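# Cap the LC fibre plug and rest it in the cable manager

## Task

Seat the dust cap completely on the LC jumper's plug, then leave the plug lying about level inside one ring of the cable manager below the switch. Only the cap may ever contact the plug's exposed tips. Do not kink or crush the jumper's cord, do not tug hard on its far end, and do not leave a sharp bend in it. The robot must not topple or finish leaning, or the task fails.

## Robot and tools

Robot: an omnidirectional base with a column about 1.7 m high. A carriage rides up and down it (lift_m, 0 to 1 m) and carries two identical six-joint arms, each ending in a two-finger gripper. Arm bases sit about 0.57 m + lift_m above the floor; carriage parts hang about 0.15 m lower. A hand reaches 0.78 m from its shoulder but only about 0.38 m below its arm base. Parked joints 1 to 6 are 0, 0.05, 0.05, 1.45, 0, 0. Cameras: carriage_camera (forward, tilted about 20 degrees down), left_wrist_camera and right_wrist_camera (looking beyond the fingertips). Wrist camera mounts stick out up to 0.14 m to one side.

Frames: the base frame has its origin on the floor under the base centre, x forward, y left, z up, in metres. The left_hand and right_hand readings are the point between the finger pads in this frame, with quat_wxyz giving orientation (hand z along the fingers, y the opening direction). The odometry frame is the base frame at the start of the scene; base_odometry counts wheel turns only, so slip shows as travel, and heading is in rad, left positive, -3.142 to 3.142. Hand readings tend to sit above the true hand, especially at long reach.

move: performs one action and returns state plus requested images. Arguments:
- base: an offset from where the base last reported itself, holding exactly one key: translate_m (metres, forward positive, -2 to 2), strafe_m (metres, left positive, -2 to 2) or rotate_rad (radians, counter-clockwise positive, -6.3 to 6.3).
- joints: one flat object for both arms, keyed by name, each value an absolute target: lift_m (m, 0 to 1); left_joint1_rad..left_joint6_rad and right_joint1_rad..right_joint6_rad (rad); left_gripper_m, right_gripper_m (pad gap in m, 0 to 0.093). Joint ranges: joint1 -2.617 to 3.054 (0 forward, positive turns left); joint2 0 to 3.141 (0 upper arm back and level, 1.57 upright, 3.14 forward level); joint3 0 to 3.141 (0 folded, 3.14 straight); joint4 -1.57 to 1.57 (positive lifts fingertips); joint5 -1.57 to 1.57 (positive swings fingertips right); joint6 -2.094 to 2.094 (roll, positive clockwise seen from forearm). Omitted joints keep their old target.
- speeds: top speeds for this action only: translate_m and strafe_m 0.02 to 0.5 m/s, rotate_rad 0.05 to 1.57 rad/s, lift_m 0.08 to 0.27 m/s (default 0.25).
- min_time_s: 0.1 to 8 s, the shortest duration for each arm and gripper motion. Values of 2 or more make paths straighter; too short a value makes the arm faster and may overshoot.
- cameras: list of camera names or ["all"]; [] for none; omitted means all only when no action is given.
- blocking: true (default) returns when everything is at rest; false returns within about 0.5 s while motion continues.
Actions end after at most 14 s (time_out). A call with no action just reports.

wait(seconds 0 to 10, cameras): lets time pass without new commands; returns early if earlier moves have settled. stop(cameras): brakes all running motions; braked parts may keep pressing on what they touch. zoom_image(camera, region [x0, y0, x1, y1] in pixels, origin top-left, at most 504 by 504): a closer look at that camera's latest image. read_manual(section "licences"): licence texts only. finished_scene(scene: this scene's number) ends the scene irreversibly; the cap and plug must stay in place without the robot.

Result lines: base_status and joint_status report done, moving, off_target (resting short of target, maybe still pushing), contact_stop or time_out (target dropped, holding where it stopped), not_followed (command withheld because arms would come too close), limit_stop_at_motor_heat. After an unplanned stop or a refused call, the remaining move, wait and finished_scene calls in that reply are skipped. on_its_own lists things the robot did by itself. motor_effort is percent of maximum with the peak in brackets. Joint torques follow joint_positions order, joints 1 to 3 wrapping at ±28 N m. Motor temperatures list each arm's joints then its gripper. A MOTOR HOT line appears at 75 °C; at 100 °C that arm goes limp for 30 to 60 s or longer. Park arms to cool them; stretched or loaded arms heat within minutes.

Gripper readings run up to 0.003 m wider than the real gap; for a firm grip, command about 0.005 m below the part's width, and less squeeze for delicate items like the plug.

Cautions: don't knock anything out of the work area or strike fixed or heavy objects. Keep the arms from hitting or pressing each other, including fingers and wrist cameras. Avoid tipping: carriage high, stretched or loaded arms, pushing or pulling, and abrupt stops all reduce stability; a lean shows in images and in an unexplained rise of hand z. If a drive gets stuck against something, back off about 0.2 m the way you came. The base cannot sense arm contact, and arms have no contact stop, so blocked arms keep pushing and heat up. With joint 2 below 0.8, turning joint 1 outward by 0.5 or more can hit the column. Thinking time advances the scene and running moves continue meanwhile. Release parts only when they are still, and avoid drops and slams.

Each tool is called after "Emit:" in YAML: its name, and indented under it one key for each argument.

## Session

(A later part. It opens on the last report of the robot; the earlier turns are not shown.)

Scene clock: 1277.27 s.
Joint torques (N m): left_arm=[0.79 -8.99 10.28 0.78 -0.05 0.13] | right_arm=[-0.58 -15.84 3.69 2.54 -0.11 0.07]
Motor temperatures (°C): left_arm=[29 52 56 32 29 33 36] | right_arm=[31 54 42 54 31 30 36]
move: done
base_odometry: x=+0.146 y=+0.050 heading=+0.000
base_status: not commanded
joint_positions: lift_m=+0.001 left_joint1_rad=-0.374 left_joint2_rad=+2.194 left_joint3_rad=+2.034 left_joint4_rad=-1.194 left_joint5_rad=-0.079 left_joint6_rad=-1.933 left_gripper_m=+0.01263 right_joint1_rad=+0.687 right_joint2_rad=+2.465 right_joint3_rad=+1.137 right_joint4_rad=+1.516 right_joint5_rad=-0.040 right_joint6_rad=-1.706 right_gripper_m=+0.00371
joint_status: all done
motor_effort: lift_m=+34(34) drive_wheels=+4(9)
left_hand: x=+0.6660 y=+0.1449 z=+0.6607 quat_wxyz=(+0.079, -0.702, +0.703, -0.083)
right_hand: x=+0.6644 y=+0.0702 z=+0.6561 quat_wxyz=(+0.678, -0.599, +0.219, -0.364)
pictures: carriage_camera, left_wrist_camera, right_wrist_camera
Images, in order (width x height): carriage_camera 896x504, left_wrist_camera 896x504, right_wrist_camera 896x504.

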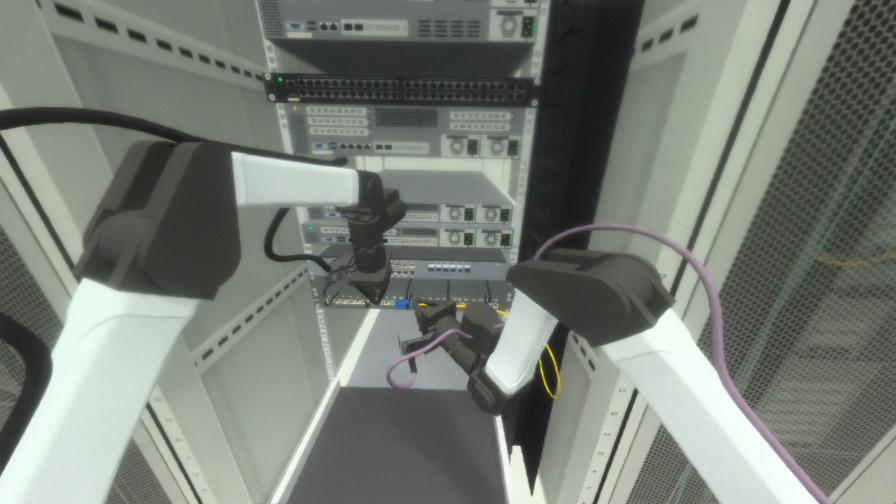

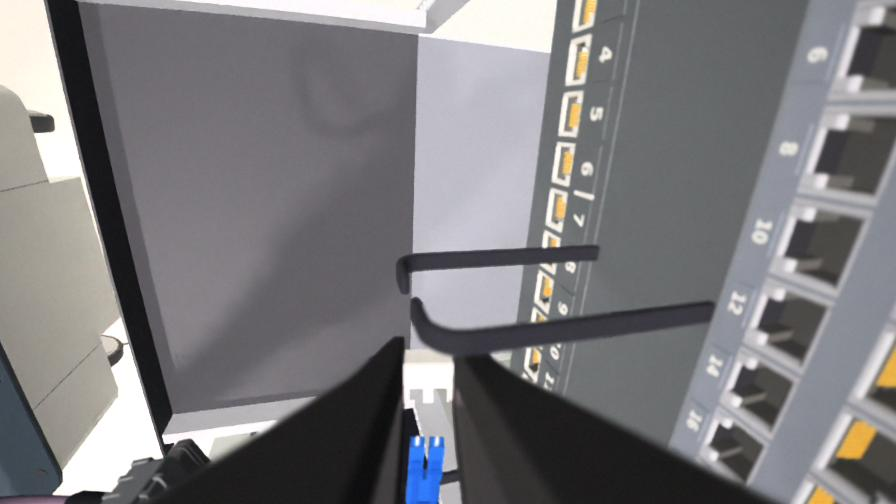

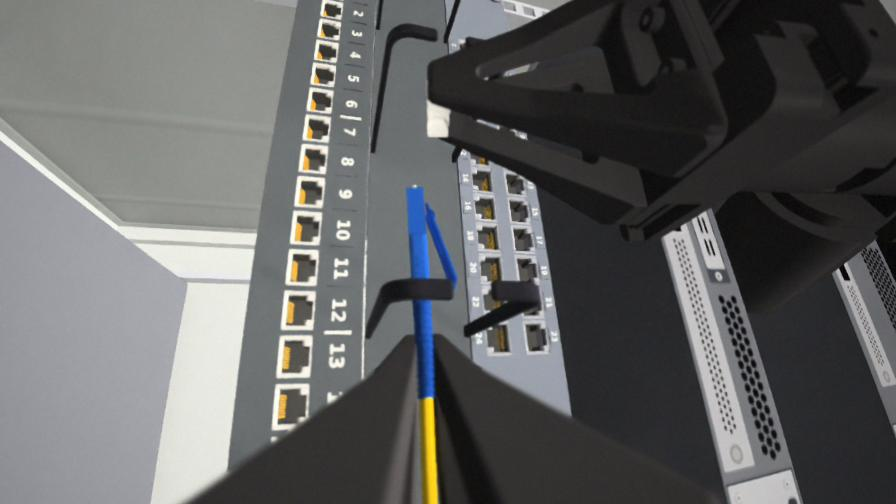

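Emit:
move:
  joints: {"left_joint1_rad": -0.345, "left_joint2_rad": 2.150, "left_joint3_rad": 1.951, "left_joint4_rad": -1.102, "left_joint5_rad": 0.018, "left_joint6_rad": -1.853}
  min_time_s: 1.5
  cameras: ["left_wrist_camera", "right_wrist_camera"]

Emit:
zoom_image:
  camera: "left_wrist_camera"
  region: [340, 324, 520, 504]

Emit:
zoom_image:
  camera: "right_wrist_camera"
  region: [360, 100, 500, 240]

Scene clock: 1311.73 s.
Joint torques (N m): left_arm=[2 -12.66 5.08 0.73 0.13 0.12] | right_arm=[-0.58 -15.83 3.66 2.53 -0.09 0.09]
Motor temperatures (°C): left_arm=[29 53 57 32 29 33 36] | right_arm=[31 62 41 54 31 30 36]
move: off_target
base_odometry: x=+0.146 y=+0.050 heading=+0.000
base_status: not commanded
joint_positions: lift_m=+0.001 left_joint1_rad=-0.369 left_joint2_rad=+2.173 left_joint3_rad=+1.976 left_joint4_rad=-1.103 left_joint5_rad=+0.005 left_joint6_rad=-1.865 left_gripper_m=+0.01263 right_joint1_rad=+0.687 right_joint2_rad=+2.465 right_joint3_rad=+1.137 right_joint4_rad=+1.516 right_joint5_rad=-0.041 right_joint6_rad=-1.706 right_gripper_m=+0.00371
joint_status: left_joint1_rad off_target (ended at -0.369, target -0.345); the others done
motor_effort: lift_m=+34(34) drive_wheels=+0(7)
left_hand: x=+0.6699 y=+0.1301 z=+0.6574 quat_wxyz=(+0.057, -0.674, +0.727, -0.122)
right_hand: x=+0.6642 y=+0.0704 z=+0.6561 quat_wxyz=(+0.679, -0.599, +0.219, -0.364)
Images, in order (width x height): left_wrist_camera 896x504, right_wrist_camera 896x504.

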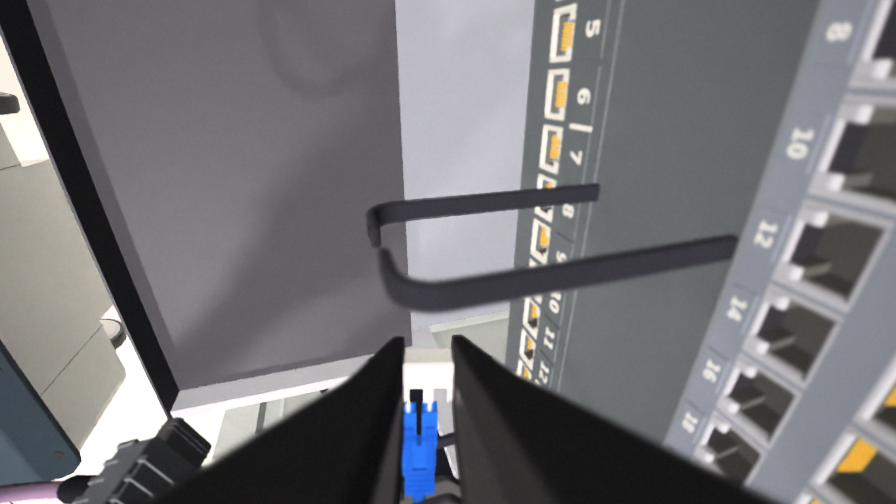

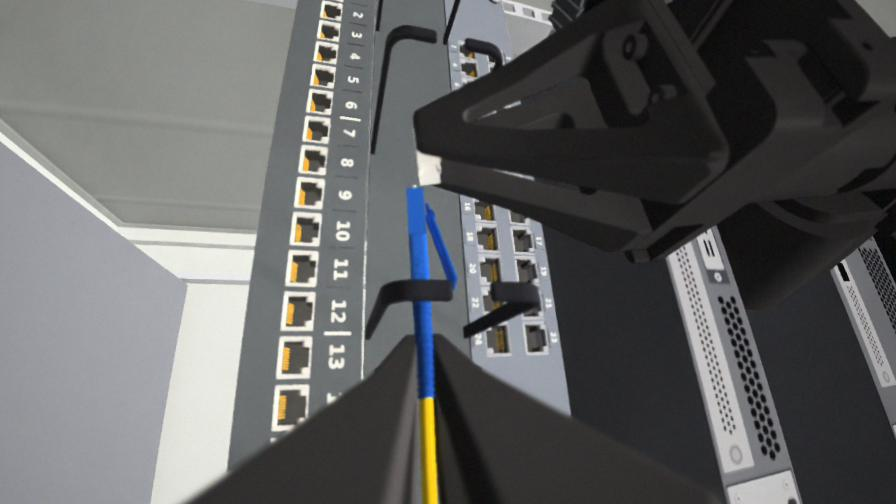

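Scaled by 2.800 from the camera's image (finer frame: 1280x720).

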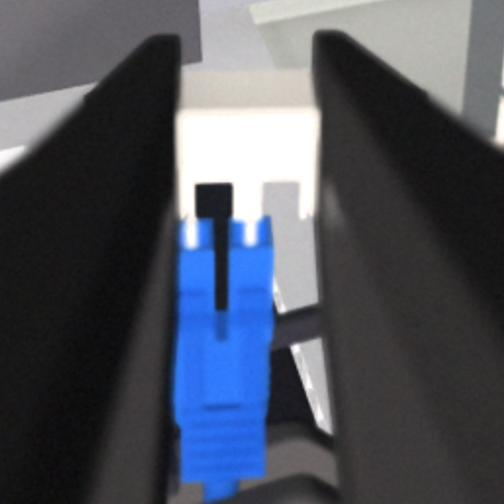

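Scaled by 3.600 from the camera's image (finer frame: 1280x720).

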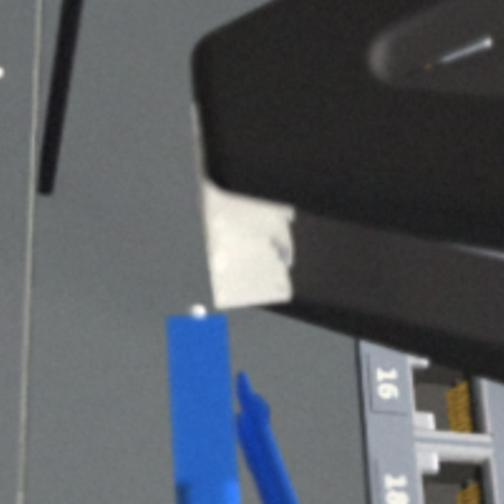

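Emit:
move:
  cameras: ["carriage_camera", "left_wrist_camera"]

Emit:
zoom_image:
  camera: "carriage_camera"
  region: [320, 200, 460, 330]

Emit:
zoom_image:
  camera: "left_wrist_camera"
  region: [340, 180, 640, 420]

Scene clock: 1327.30 s.
Joint torques (N m): left_arm=[1.98 -12.68 5.04 0.74 0.12 0.14] | right_arm=[-0.57 -15.83 3.66 2.53 -0.09 0.09]
Motor temperatures (°C): left_arm=[29 58 54 32 29 33 36] | right_arm=[31 64 41 54 31 30 36]
base_odometry: x=+0.146 y=+0.050 heading=+0.000
base_status: not commanded
joint_positions: lift_m=+0.001 left_joint1_rad=-0.369 left_joint2_rad=+2.173 left_joint3_rad=+1.976 left_joint4_rad=-1.103 left_joint5_rad=+0.005 left_joint6_rad=-1.864 left_gripper_m=+0.01263 right_joint1_rad=+0.687 right_joint2_rad=+2.465 right_joint3_rad=+1.137 right_joint4_rad=+1.516 right_joint5_rad=-0.041 right_joint6_rad=-1.706 right_gripper_m=+0.00371
joint_status: left_joint1_rad off_target (ended at -0.369, target -0.345); the others done
motor_effort: lift_m=+34(34) drive_wheels=-1(7)
left_hand: x=+0.6699 y=+0.1301 z=+0.6574 quat_wxyz=(+0.057, -0.673, +0.727, -0.122) (m; base frame)
right_hand: x=+0.6642 y=+0.0704 z=+0.6561 quat_wxyz=(+0.679, -0.599, +0.219, -0.364) (m; base frame)
pictures: carriage_camera, left_wrist_camera
Images, in order (width x height): carriage_camera 896x504, left_wrist_camera 896x504.

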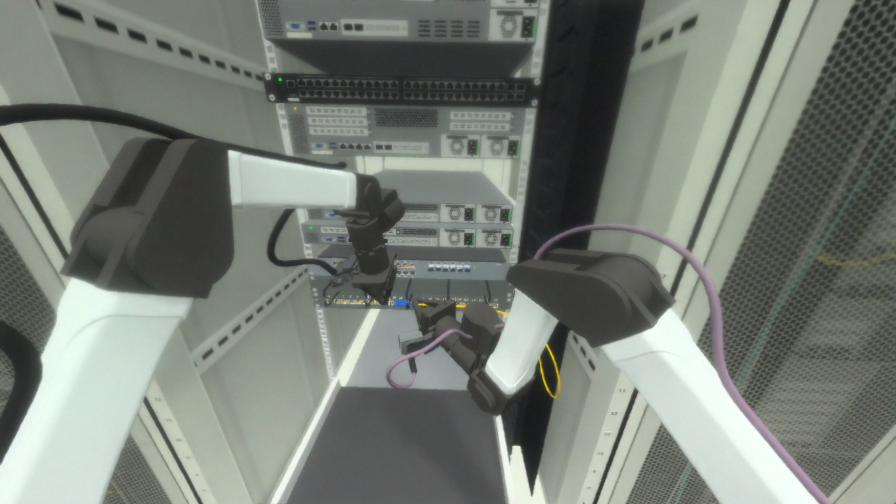

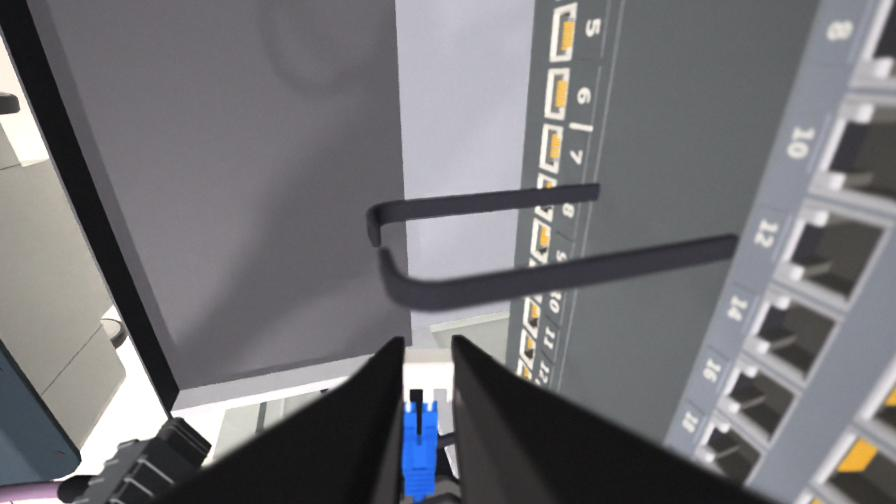

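Scaled by 3.600 from the camera's image (finer frame: 1280x720).

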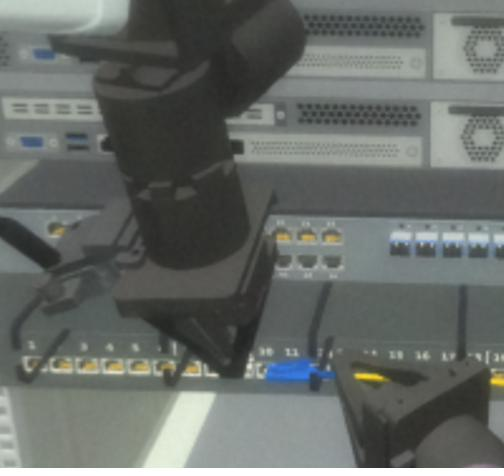

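Scaled by 1.680 from the camera's image (finer frame: 1280x720).

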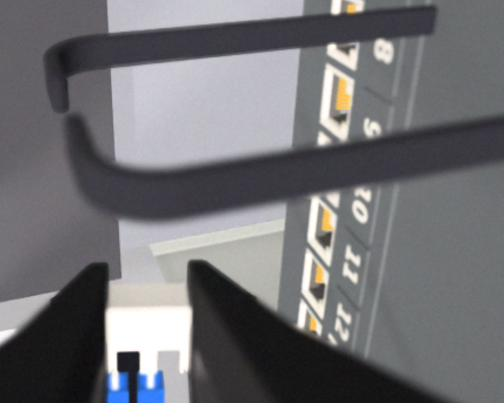

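Emit:
move:
  joints: {"right_joint1_rad": 0.675, "left_joint1_rad": -0.372}
  min_time_s: 0.4

Emit:
move:
  joints: {"left_joint1_rad": -0.372, "left_joint2_rad": 2.143, "left_joint3_rad": 1.924, "left_joint4_rad": -1.082}
  min_time_s: 0.6
  cameras: ["left_wrist_camera", "right_wrist_camera"]

Emit:
zoom_image:
  camera: "left_wrist_camera"
  region: [340, 324, 520, 504]

Emit:
zoom_image:
  camera: "right_wrist_camera"
  region: [360, 100, 500, 240]

Scene clock: 1358.73 s.
Joint torques (N m): left_arm=[-0.13 -12.7 5.05 0.73 0.12 0.13] | right_arm=[-0.59 -15.82 3.64 2.52 -0.09 0.09]
Motor temperatures (°C): left_arm=[30 64 51 32 29 33 37] | right_arm=[31 66 41 54 31 30 36]
move: done
base_odometry: x=+0.146 y=+0.050 heading=+0.000
base_status: not commanded
joint_positions: lift_m=+0.001 left_joint1_rad=-0.370 left_joint2_rad=+2.173 left_joint3_rad=+1.976 left_joint4_rad=-1.103 left_joint5_rad=+0.005 left_joint6_rad=-1.864 left_gripper_m=+0.01263 right_joint1_rad=+0.681 right_joint2_rad=+2.465 right_joint3_rad=+1.137 right_joint4_rad=+1.516 right_joint5_rad=-0.041 right_joint6_rad=-1.706 right_gripper_m=+0.00371
joint_status: all done
motor_effort: lift_m=+34(34) drive_wheels=+1(7)
left_hand: x=+0.6698 y=+0.1297 z=+0.6574 quat_wxyz=(+0.057, -0.673, +0.727, -0.122)
right_hand: x=+0.6665 y=+0.0677 z=+0.6561 quat_wxyz=(+0.677, -0.599, +0.220, -0.366)
pictures: none

Scene clock: 1359.63 s.
Joint torques (N m): left_arm=[-0.13 -12.46 4.79 0.6 0.12 0.13] | right_arm=[-0.59 -15.82 3.66 2.53 -0.09 0.08]
Motor temperatures (°C): left_arm=[30 64 51 32 29 33 37] | right_arm=[31 66 41 54 31 30 36]
move: done
base_odometry: x=+0.146 y=+0.050 heading=+0.000
base_status: not commanded
joint_positions: lift_m=+0.001 left_joint1_rad=-0.370 left_joint2_rad=+2.164 left_joint3_rad=+1.952 left_joint4_rad=-1.066 left_joint5_rad=+0.005 left_joint6_rad=-1.864 left_gripper_m=+0.01263 right_joint1_rad=+0.681 right_joint2_rad=+2.465 right_joint3_rad=+1.137 right_joint4_rad=+1.516 right_joint5_rad=-0.041 right_joint6_rad=-1.706 right_gripper_m=+0.00371
joint_status: all done
motor_effort: lift_m=+34(34) drive_wheels=+2(6)
left_hand: x=+0.6730 y=+0.1285 z=+0.6567 quat_wxyz=(+0.062, -0.672, +0.726, -0.132)
right_hand: x=+0.6665 y=+0.0677 z=+0.6561 quat_wxyz=(+0.677, -0.599, +0.220, -0.366)
Images, in order (width x height): left_wrist_camera 896x504, right_wrist_camera 896x504.

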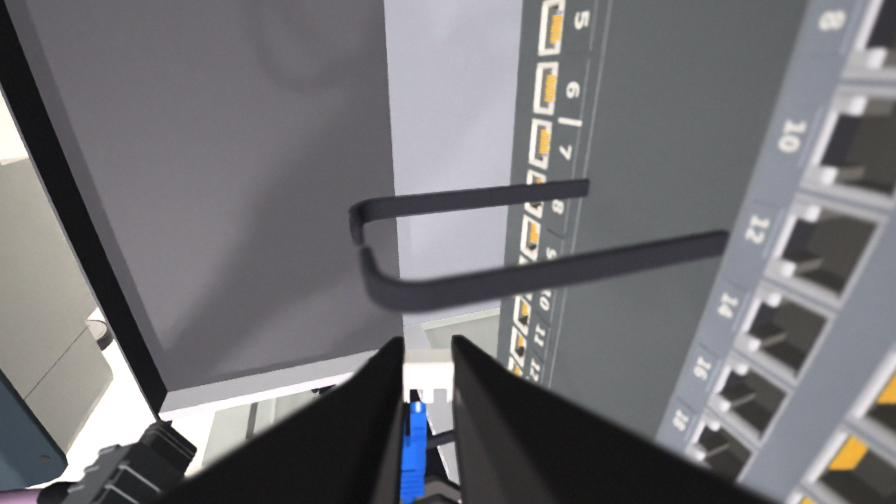

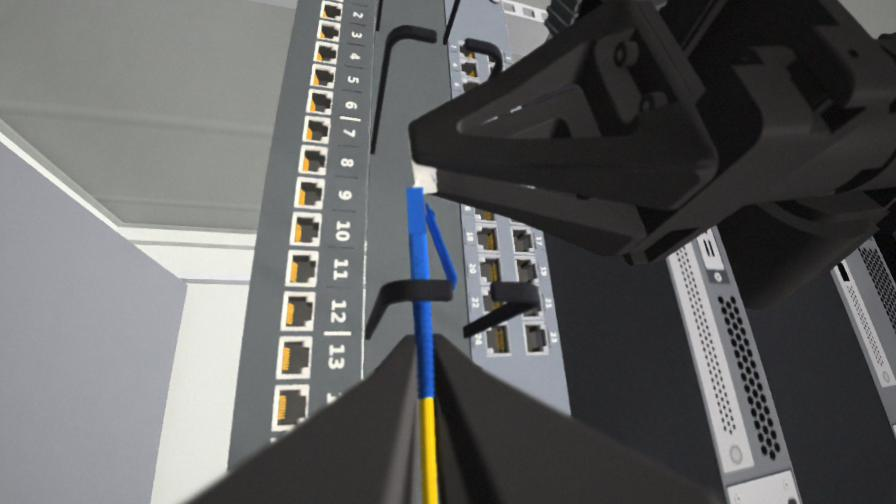

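Scaled by 2.800 from the camera's image (finer frame: 1280x720).

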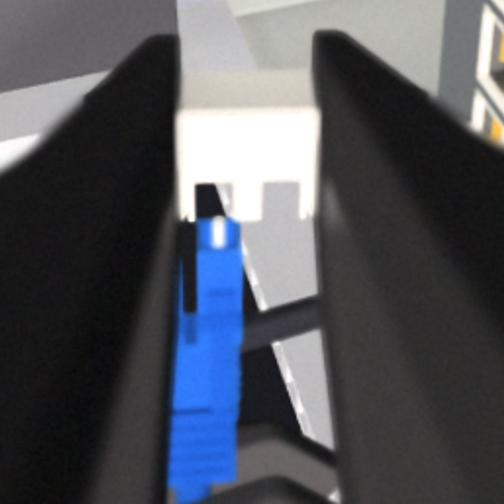

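Scaled by 3.600 from the camera's image (finer frame: 1280x720).

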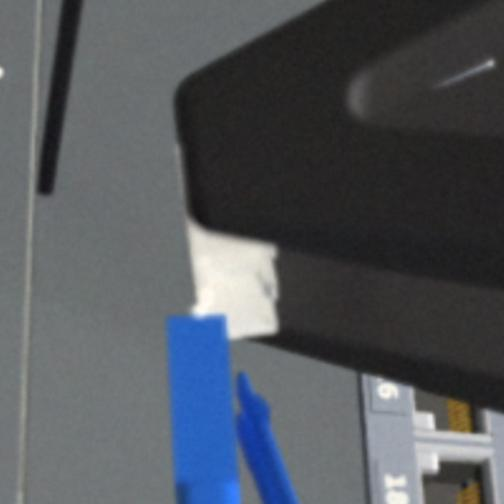

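Emit:
move:
  joints: {"right_joint1_rad": 0.666}
  min_time_s: 0.5

Emit:
move:
  joints: {"left_joint1_rad": -0.374, "left_joint3_rad": 1.910, "left_joint4_rad": -1.074}
  min_time_s: 1.0
  cameras: ["left_wrist_camera", "right_wrist_camera"]

Emit:
zoom_image:
  camera: "left_wrist_camera"
  region: [340, 324, 520, 504]

Emit:
zoom_image:
  camera: "right_wrist_camera"
  region: [360, 100, 500, 240]

Scene clock: 1387.47 s.
Joint torques (N m): left_arm=[-0.13 -12.48 4.82 0.6 0.13 0.14] | right_arm=[-0.61 -15.8 3.66 2.53 -0.1 0.09]
Motor temperatures (°C): left_arm=[29 68 49 32 29 33 37] | right_arm=[31 68 40 54 31 30 36]
move: done
base_odometry: x=+0.146 y=+0.050 heading=+0.000
base_status: not commanded
joint_positions: lift_m=+0.001 left_joint1_rad=-0.370 left_joint2_rad=+2.164 left_joint3_rad=+1.952 left_joint4_rad=-1.066 left_joint5_rad=+0.005 left_joint6_rad=-1.864 left_gripper_m=+0.01263 right_joint1_rad=+0.672 right_joint2_rad=+2.465 right_joint3_rad=+1.137 right_joint4_rad=+1.516 right_joint5_rad=-0.042 right_joint6_rad=-1.706 right_gripper_m=+0.00371
joint_status: all done
motor_effort: lift_m=+34(34) drive_wheels=+2(6)
left_hand: x=+0.6731 y=+0.1284 z=+0.6567 quat_wxyz=(+0.062, -0.672, +0.726, -0.132)
right_hand: x=+0.6698 y=+0.0637 z=+0.6561 quat_wxyz=(+0.676, -0.598, +0.223, -0.369)
pictures: none

Scene clock: 1388.77 s.
Joint torques (N m): left_arm=[-0.25 -12.1 4.62 0.51 0.12 0.14] | right_arm=[-0.59 -15.82 3.67 2.53 -0.09 0.09]
Motor temperatures (°C): left_arm=[29 67 49 32 29 33 37] | right_arm=[31 68 40 54 31 30 36]
move: done
base_odometry: x=+0.146 y=+0.050 heading=+0.000
base_status: not commanded
joint_positions: lift_m=+0.001 left_joint1_rad=-0.370 left_joint2_rad=+2.159 left_joint3_rad=+1.941 left_joint4_rad=-1.048 left_joint5_rad=+0.005 left_joint6_rad=-1.864 left_gripper_m=+0.01263 right_joint1_rad=+0.672 right_joint2_rad=+2.465 right_joint3_rad=+1.137 right_joint4_rad=+1.516 right_joint5_rad=-0.042 right_joint6_rad=-1.706 right_gripper_m=+0.00371
joint_status: all done
motor_effort: lift_m=+34(34) drive_wheels=+5(7)
left_hand: x=+0.6745 y=+0.1279 z=+0.6565 quat_wxyz=(+0.064, -0.672, +0.725, -0.137)
right_hand: x=+0.6698 y=+0.0637 z=+0.6561 quat_wxyz=(+0.676, -0.598, +0.223, -0.369)
Images, in order (width x height): left_wrist_camera 896x504, right_wrist_camera 896x504.

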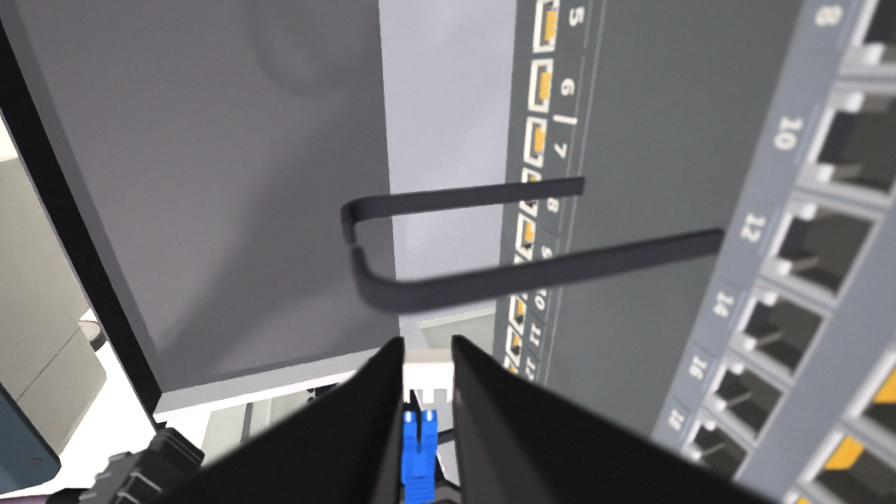

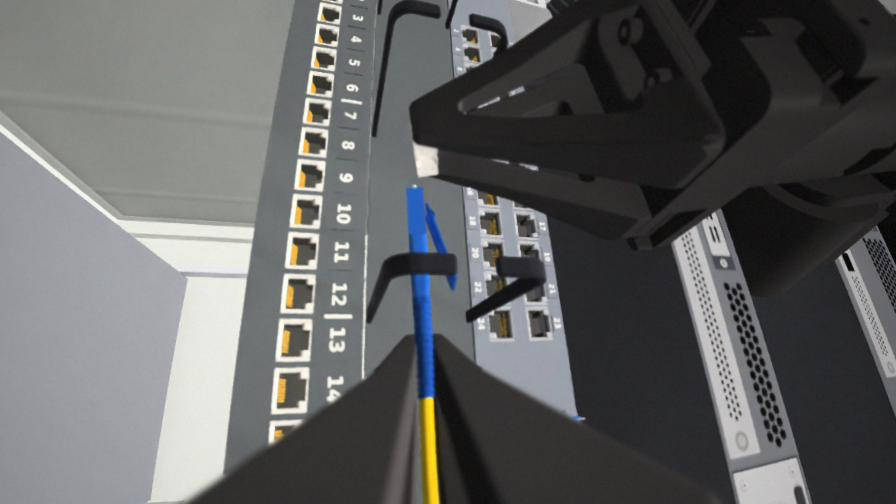

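Scaled by 2.800 from the camera's image (finer frame: 1280x720).

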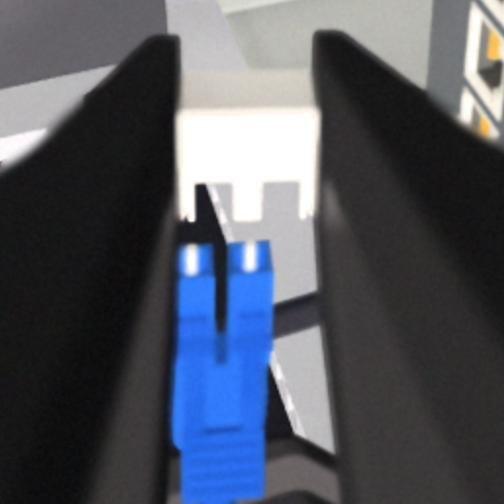

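Scaled by 3.600 from the camera's image (finer frame: 1280x720).

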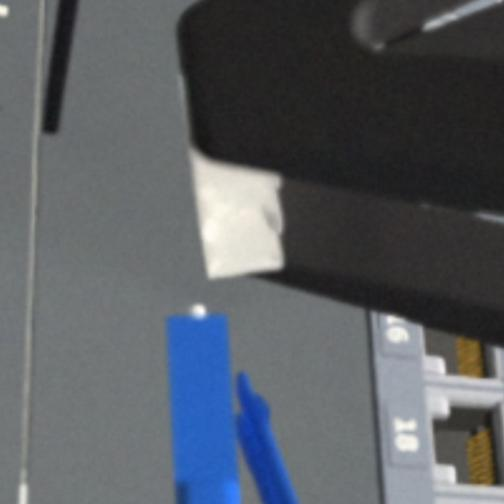

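Emit:
move:
  joints: {"right_joint1_rad": 0.660, "right_joint2_rad": 2.421}
  min_time_s: 0.8
  cameras: ["left_wrist_camera", "right_wrist_camera"]

Emit:
zoom_image:
  camera: "left_wrist_camera"
  region: [340, 324, 520, 504]

Emit:
zoom_image:
  camera: "right_wrist_camera"
  region: [360, 100, 500, 240]

Scene clock: 1413.83 s.
Joint torques (N m): left_arm=[-0.29 -12.11 4.6 0.52 0.12 0.13] | right_arm=[-0.8 -16.09 3.69 2.52 -0.06 0.08]
Motor temperatures (°C): left_arm=[29 64 48 32 29 33 37] | right_arm=[31 69 40 54 31 30 36]
move: done
base_odometry: x=+0.146 y=+0.050 heading=+0.000
base_status: not commanded
joint_positions: lift_m=+0.001 left_joint1_rad=-0.370 left_joint2_rad=+2.159 left_joint3_rad=+1.941 left_joint4_rad=-1.048 left_joint5_rad=+0.006 left_joint6_rad=-1.864 left_gripper_m=+0.01263 right_joint1_rad=+0.667 right_joint2_rad=+2.457 right_joint3_rad=+1.137 right_joint4_rad=+1.516 right_joint5_rad=-0.044 right_joint6_rad=-1.705 right_gripper_m=+0.00371
joint_status: all done
motor_effort: lift_m=+34(35) drive_wheels=+4(6)
left_hand: x=+0.6745 y=+0.1278 z=+0.6565 quat_wxyz=(+0.064, -0.671, +0.725, -0.137)
right_hand: x=+0.6712 y=+0.0620 z=+0.6606 quat_wxyz=(+0.678, -0.595, +0.222, -0.371)
Images, in order (width x height): left_wrist_camera 896x504, right_wrist_camera 896x504.

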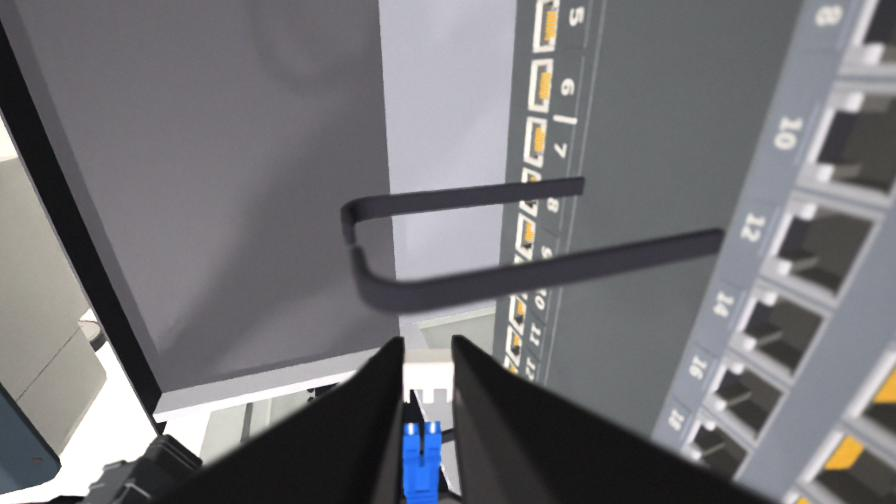

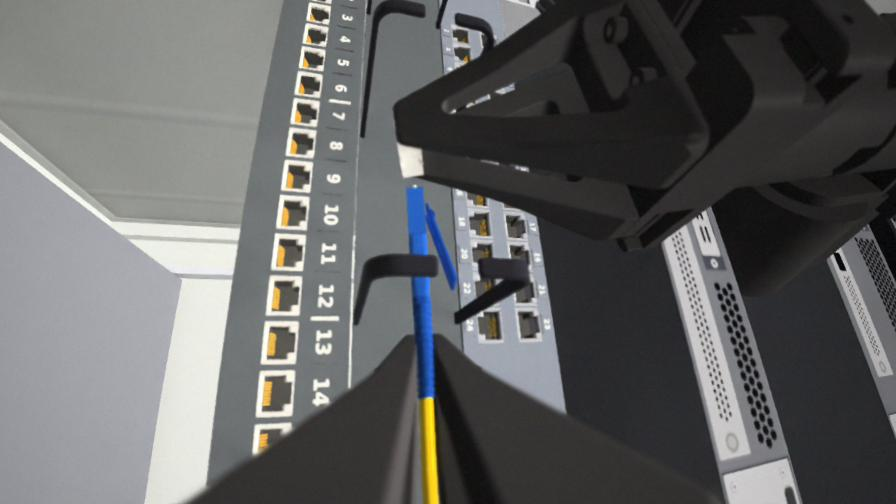

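Scaled by 2.800 from the camera's image (finer frame: 1280x720).

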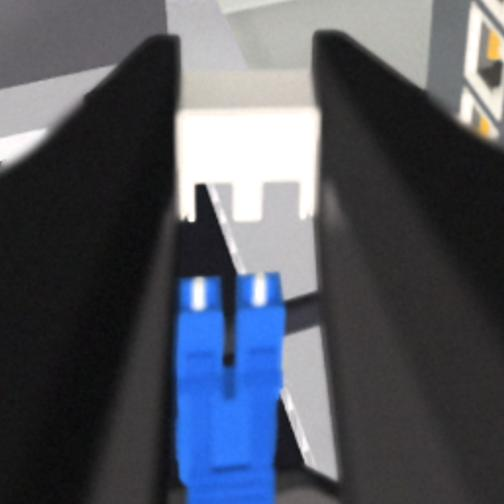

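Scaled by 3.600 from the camera's image (finer frame: 1280x720).

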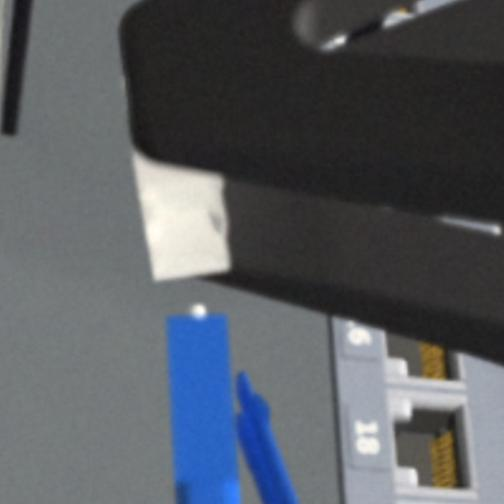

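Emit:
move:
  joints: {"left_joint1_rad": -0.389, "left_joint4_rad": -1.092, "left_joint5_rad": -0.041}
  min_time_s: 1.0
  cameras: ["left_wrist_camera", "right_wrist_camera"]

Emit:
zoom_image:
  camera: "left_wrist_camera"
  region: [340, 324, 520, 504]

Emit:
zoom_image:
  camera: "right_wrist_camera"
  region: [360, 100, 500, 240]

Scene clock: 1444.73 s.
Joint torques (N m): left_arm=[-1.13 -12.12 4.57 0.31 -0.14 0.14] | right_arm=[-0.75 -16.08 3.69 2.52 -0.06 0.08]
Motor temperatures (°C): left_arm=[29 64 47 32 29 33 37] | right_arm=[31 64 40 54 31 30 36]
move: done
base_odometry: x=+0.146 y=+0.050 heading=+0.000
base_status: not commanded
joint_positions: lift_m=+0.001 left_joint1_rad=-0.374 left_joint2_rad=+2.159 left_joint3_rad=+1.941 left_joint4_rad=-1.048 left_joint5_rad=-0.026 left_joint6_rad=-1.864 left_gripper_m=+0.01263 right_joint1_rad=+0.667 right_joint2_rad=+2.457 right_joint3_rad=+1.137 right_joint4_rad=+1.516 right_joint5_rad=-0.044 right_joint6_rad=-1.705 right_gripper_m=+0.00371
joint_status: all done
motor_effort: lift_m=+34(34) drive_wheels=+0(8)
left_hand: x=+0.6758 y=+0.1311 z=+0.6565 quat_wxyz=(+0.078, -0.672, +0.725, -0.131)
right_hand: x=+0.6712 y=+0.0620 z=+0.6606 quat_wxyz=(+0.678, -0.595, +0.222, -0.371)
Images, in order (width x height): left_wrist_camera 896x504, right_wrist_camera 896x504.

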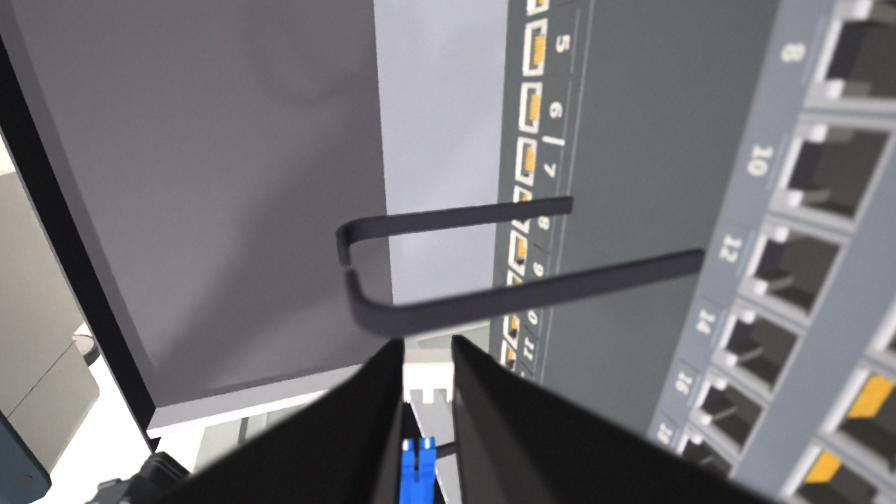

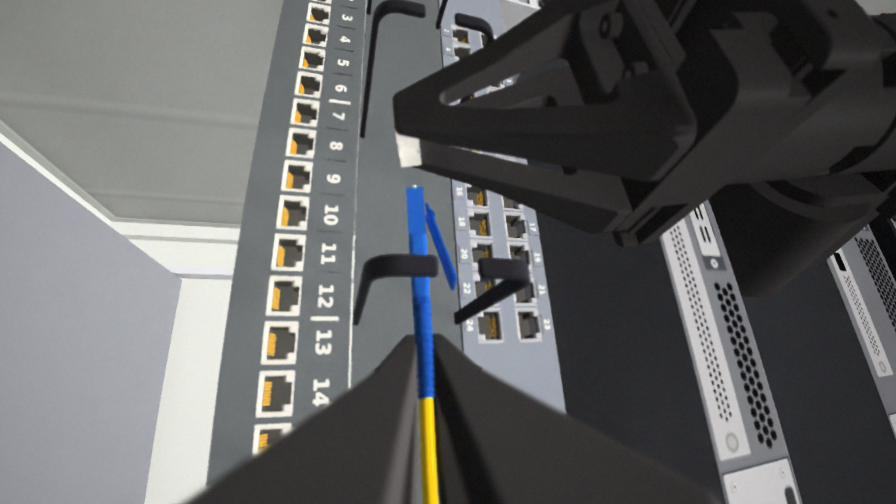

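Scaled by 2.800 from the camera's image (finer frame: 1280x720).

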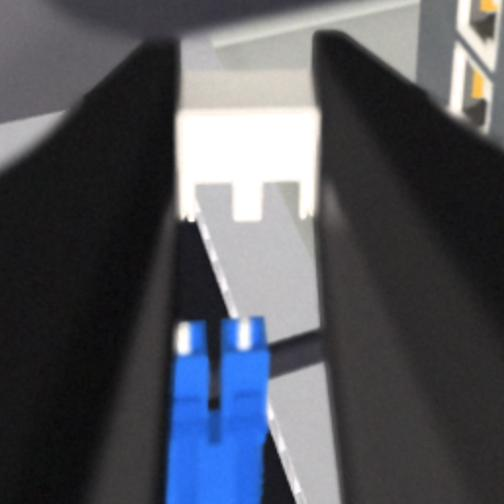

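Scaled by 3.600 from the camera's image (finer frame: 1280x720).

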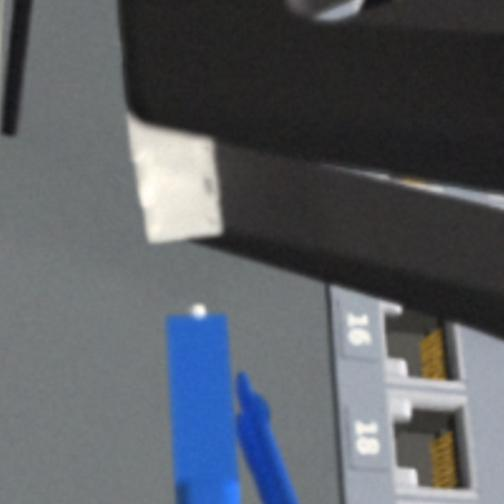

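Emit:
move:
  joints: {"left_joint1_rad": -0.401, "right_joint1_rad": 0.6535}
  min_time_s: 1.0
  cameras: ["left_wrist_camera", "right_wrist_camera"]

Emit:
zoom_image:
  camera: "left_wrist_camera"
  region: [340, 324, 520, 504]

Emit:
zoom_image:
  camera: "right_wrist_camera"
  region: [360, 100, 500, 240]

Scene clock: 1459.43 s.
Joint torques (N m): left_arm=[-1.05 -12.1 4.59 0.38 -0.14 0.14] | right_arm=[-1.26 -16.08 3.7 2.51 0.01 0.08]
Motor temperatures (°C): left_arm=[29 64 47 31 29 33 37] | right_arm=[31 63 40 54 31 30 36]
move: done
base_odometry: x=+0.146 y=+0.050 heading=+0.000
base_status: not commanded
joint_positions: lift_m=+0.001 left_joint1_rad=-0.387 left_joint2_rad=+2.159 left_joint3_rad=+1.941 left_joint4_rad=-1.055 left_joint5_rad=-0.027 left_joint6_rad=-1.864 left_gripper_m=+0.01263 right_joint1_rad=+0.666 right_joint2_rad=+2.457 right_joint3_rad=+1.137 right_joint4_rad=+1.516 right_joint5_rad=-0.050 right_joint6_rad=-1.705 right_gripper_m=+0.00371
joint_status: all done
motor_effort: lift_m=+34(35) drive_wheels=+3(5)
left_hand: x=+0.6719 y=+0.1257 z=+0.6560 quat_wxyz=(+0.076, -0.667, +0.730, -0.128)
right_hand: x=+0.6712 y=+0.0621 z=+0.6606 quat_wxyz=(+0.678, -0.595, +0.221, -0.370)
Images, in order (width x height): left_wrist_camera 896x504, right_wrist_camera 896x504.

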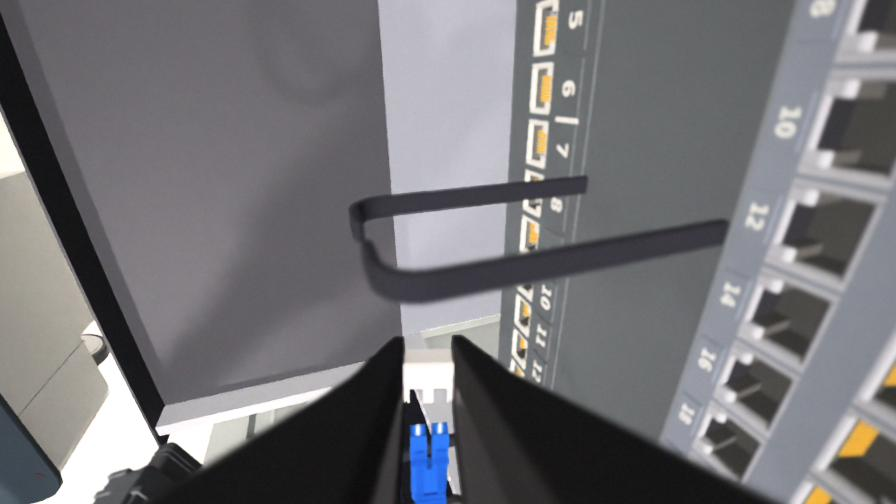

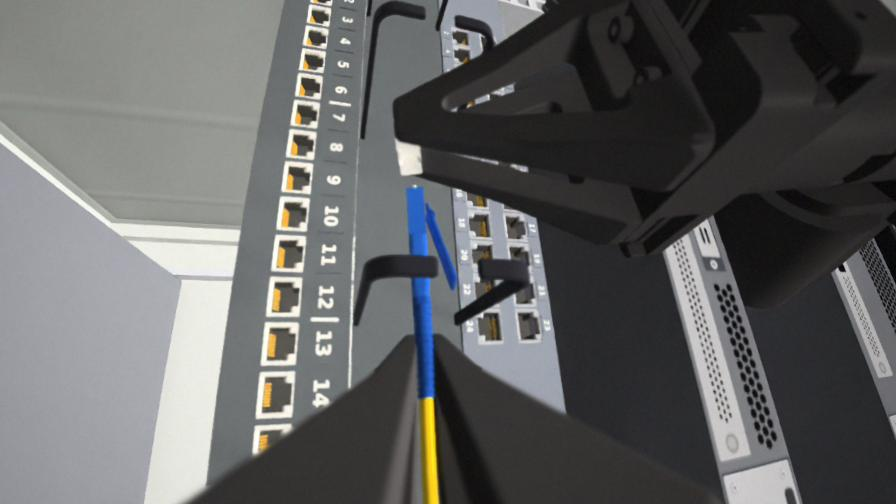

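Scaled by 2.800 from the camera's image (finer frame: 1280x720).

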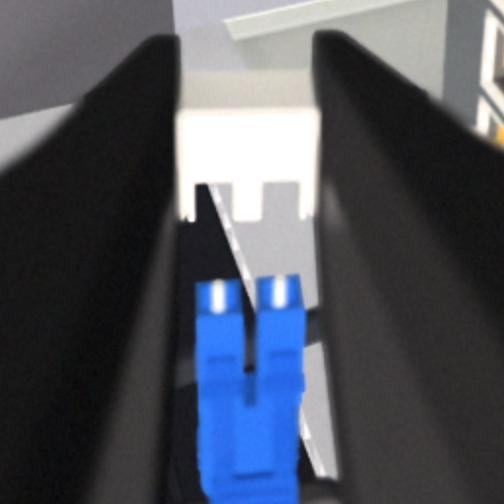

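Scaled by 3.600 from the camera's image (finer frame: 1280x720).

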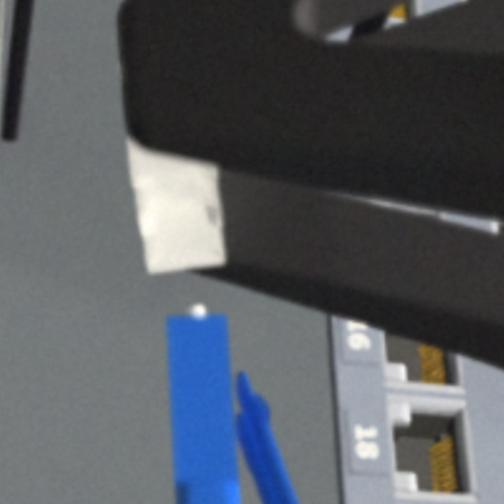

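Emit:
move:
  joints: {"left_joint1_rad": -0.417, "left_joint5_rad": -0.086, "left_joint6_rad": -1.915, "right_joint6_rad": -1.740}
  min_time_s: 1.0
  cameras: ["left_wrist_camera", "right_wrist_camera"]

Emit:
zoom_image:
  camera: "left_wrist_camera"
  region: [340, 324, 520, 504]

Emit:
zoom_image:
  camera: "right_wrist_camera"
  region: [360, 100, 500, 240]

Scene clock: 1487.30 s.
Joint torques (N m): left_arm=[-1.09 -12.07 4.72 0.4 -0.17 -0.07] | right_arm=[-1.28 -16.08 3.67 2.51 0.02 -0.17]
Motor temperatures (°C): left_arm=[29 65 46 31 29 33 37] | right_arm=[31 64 39 54 31 30 36]
move: done
base_odometry: x=+0.146 y=+0.050 heading=+0.000
base_status: not commanded
joint_positions: lift_m=+0.001 left_joint1_rad=-0.403 left_joint2_rad=+2.159 left_joint3_rad=+1.939 left_joint4_rad=-1.059 left_joint5_rad=-0.071 left_joint6_rad=-1.903 left_gripper_m=+0.01263 right_joint1_rad=+0.666 right_joint2_rad=+2.457 right_joint3_rad=+1.137 right_joint4_rad=+1.516 right_joint5_rad=-0.051 right_joint6_rad=-1.728 right_gripper_m=+0.00371
joint_status: all done
motor_effort: lift_m=+34(34) drive_wheels=+3(7)
left_hand: x=+0.6708 y=+0.1261 z=+0.6555 quat_wxyz=(+0.091, -0.678, +0.720, -0.119)
right_hand: x=+0.6710 y=+0.0623 z=+0.6606 quat_wxyz=(+0.674, -0.598, +0.213, -0.377)
Images, in order (width x height): left_wrist_camera 896x504, right_wrist_camera 896x504.

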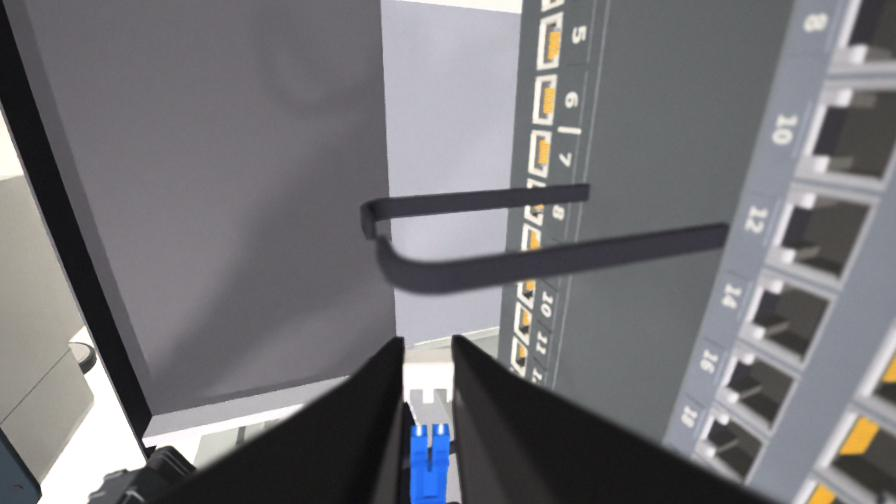

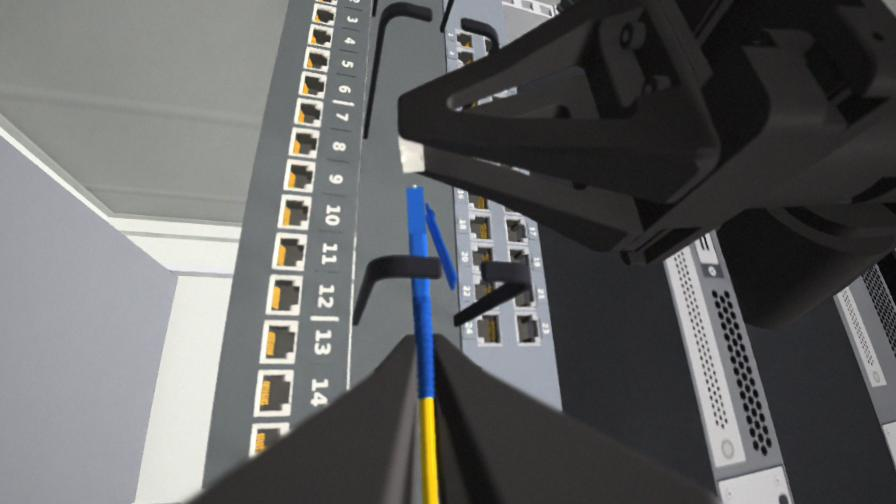

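Scaled by 2.800 from the camera's image (finer frame: 1280x720).

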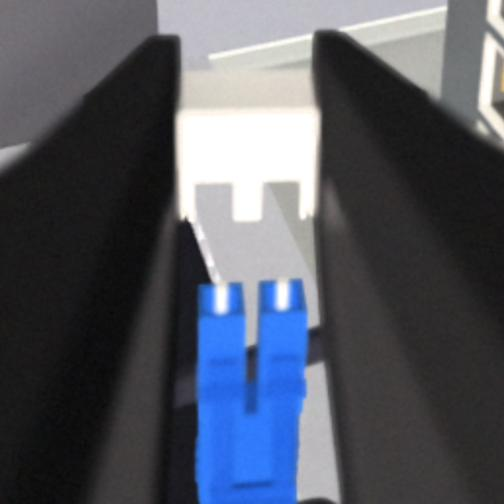

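Scaled by 3.600 from the camera's image (finer frame: 1280x720).

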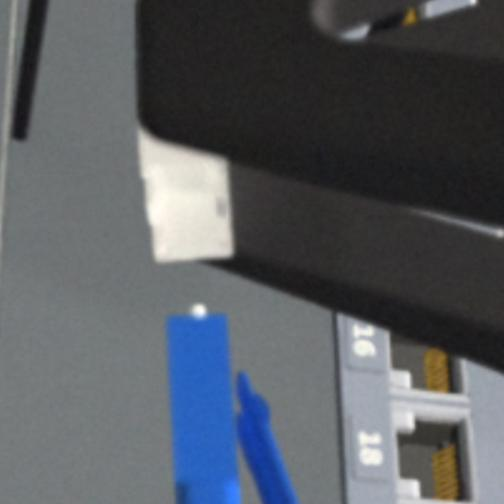

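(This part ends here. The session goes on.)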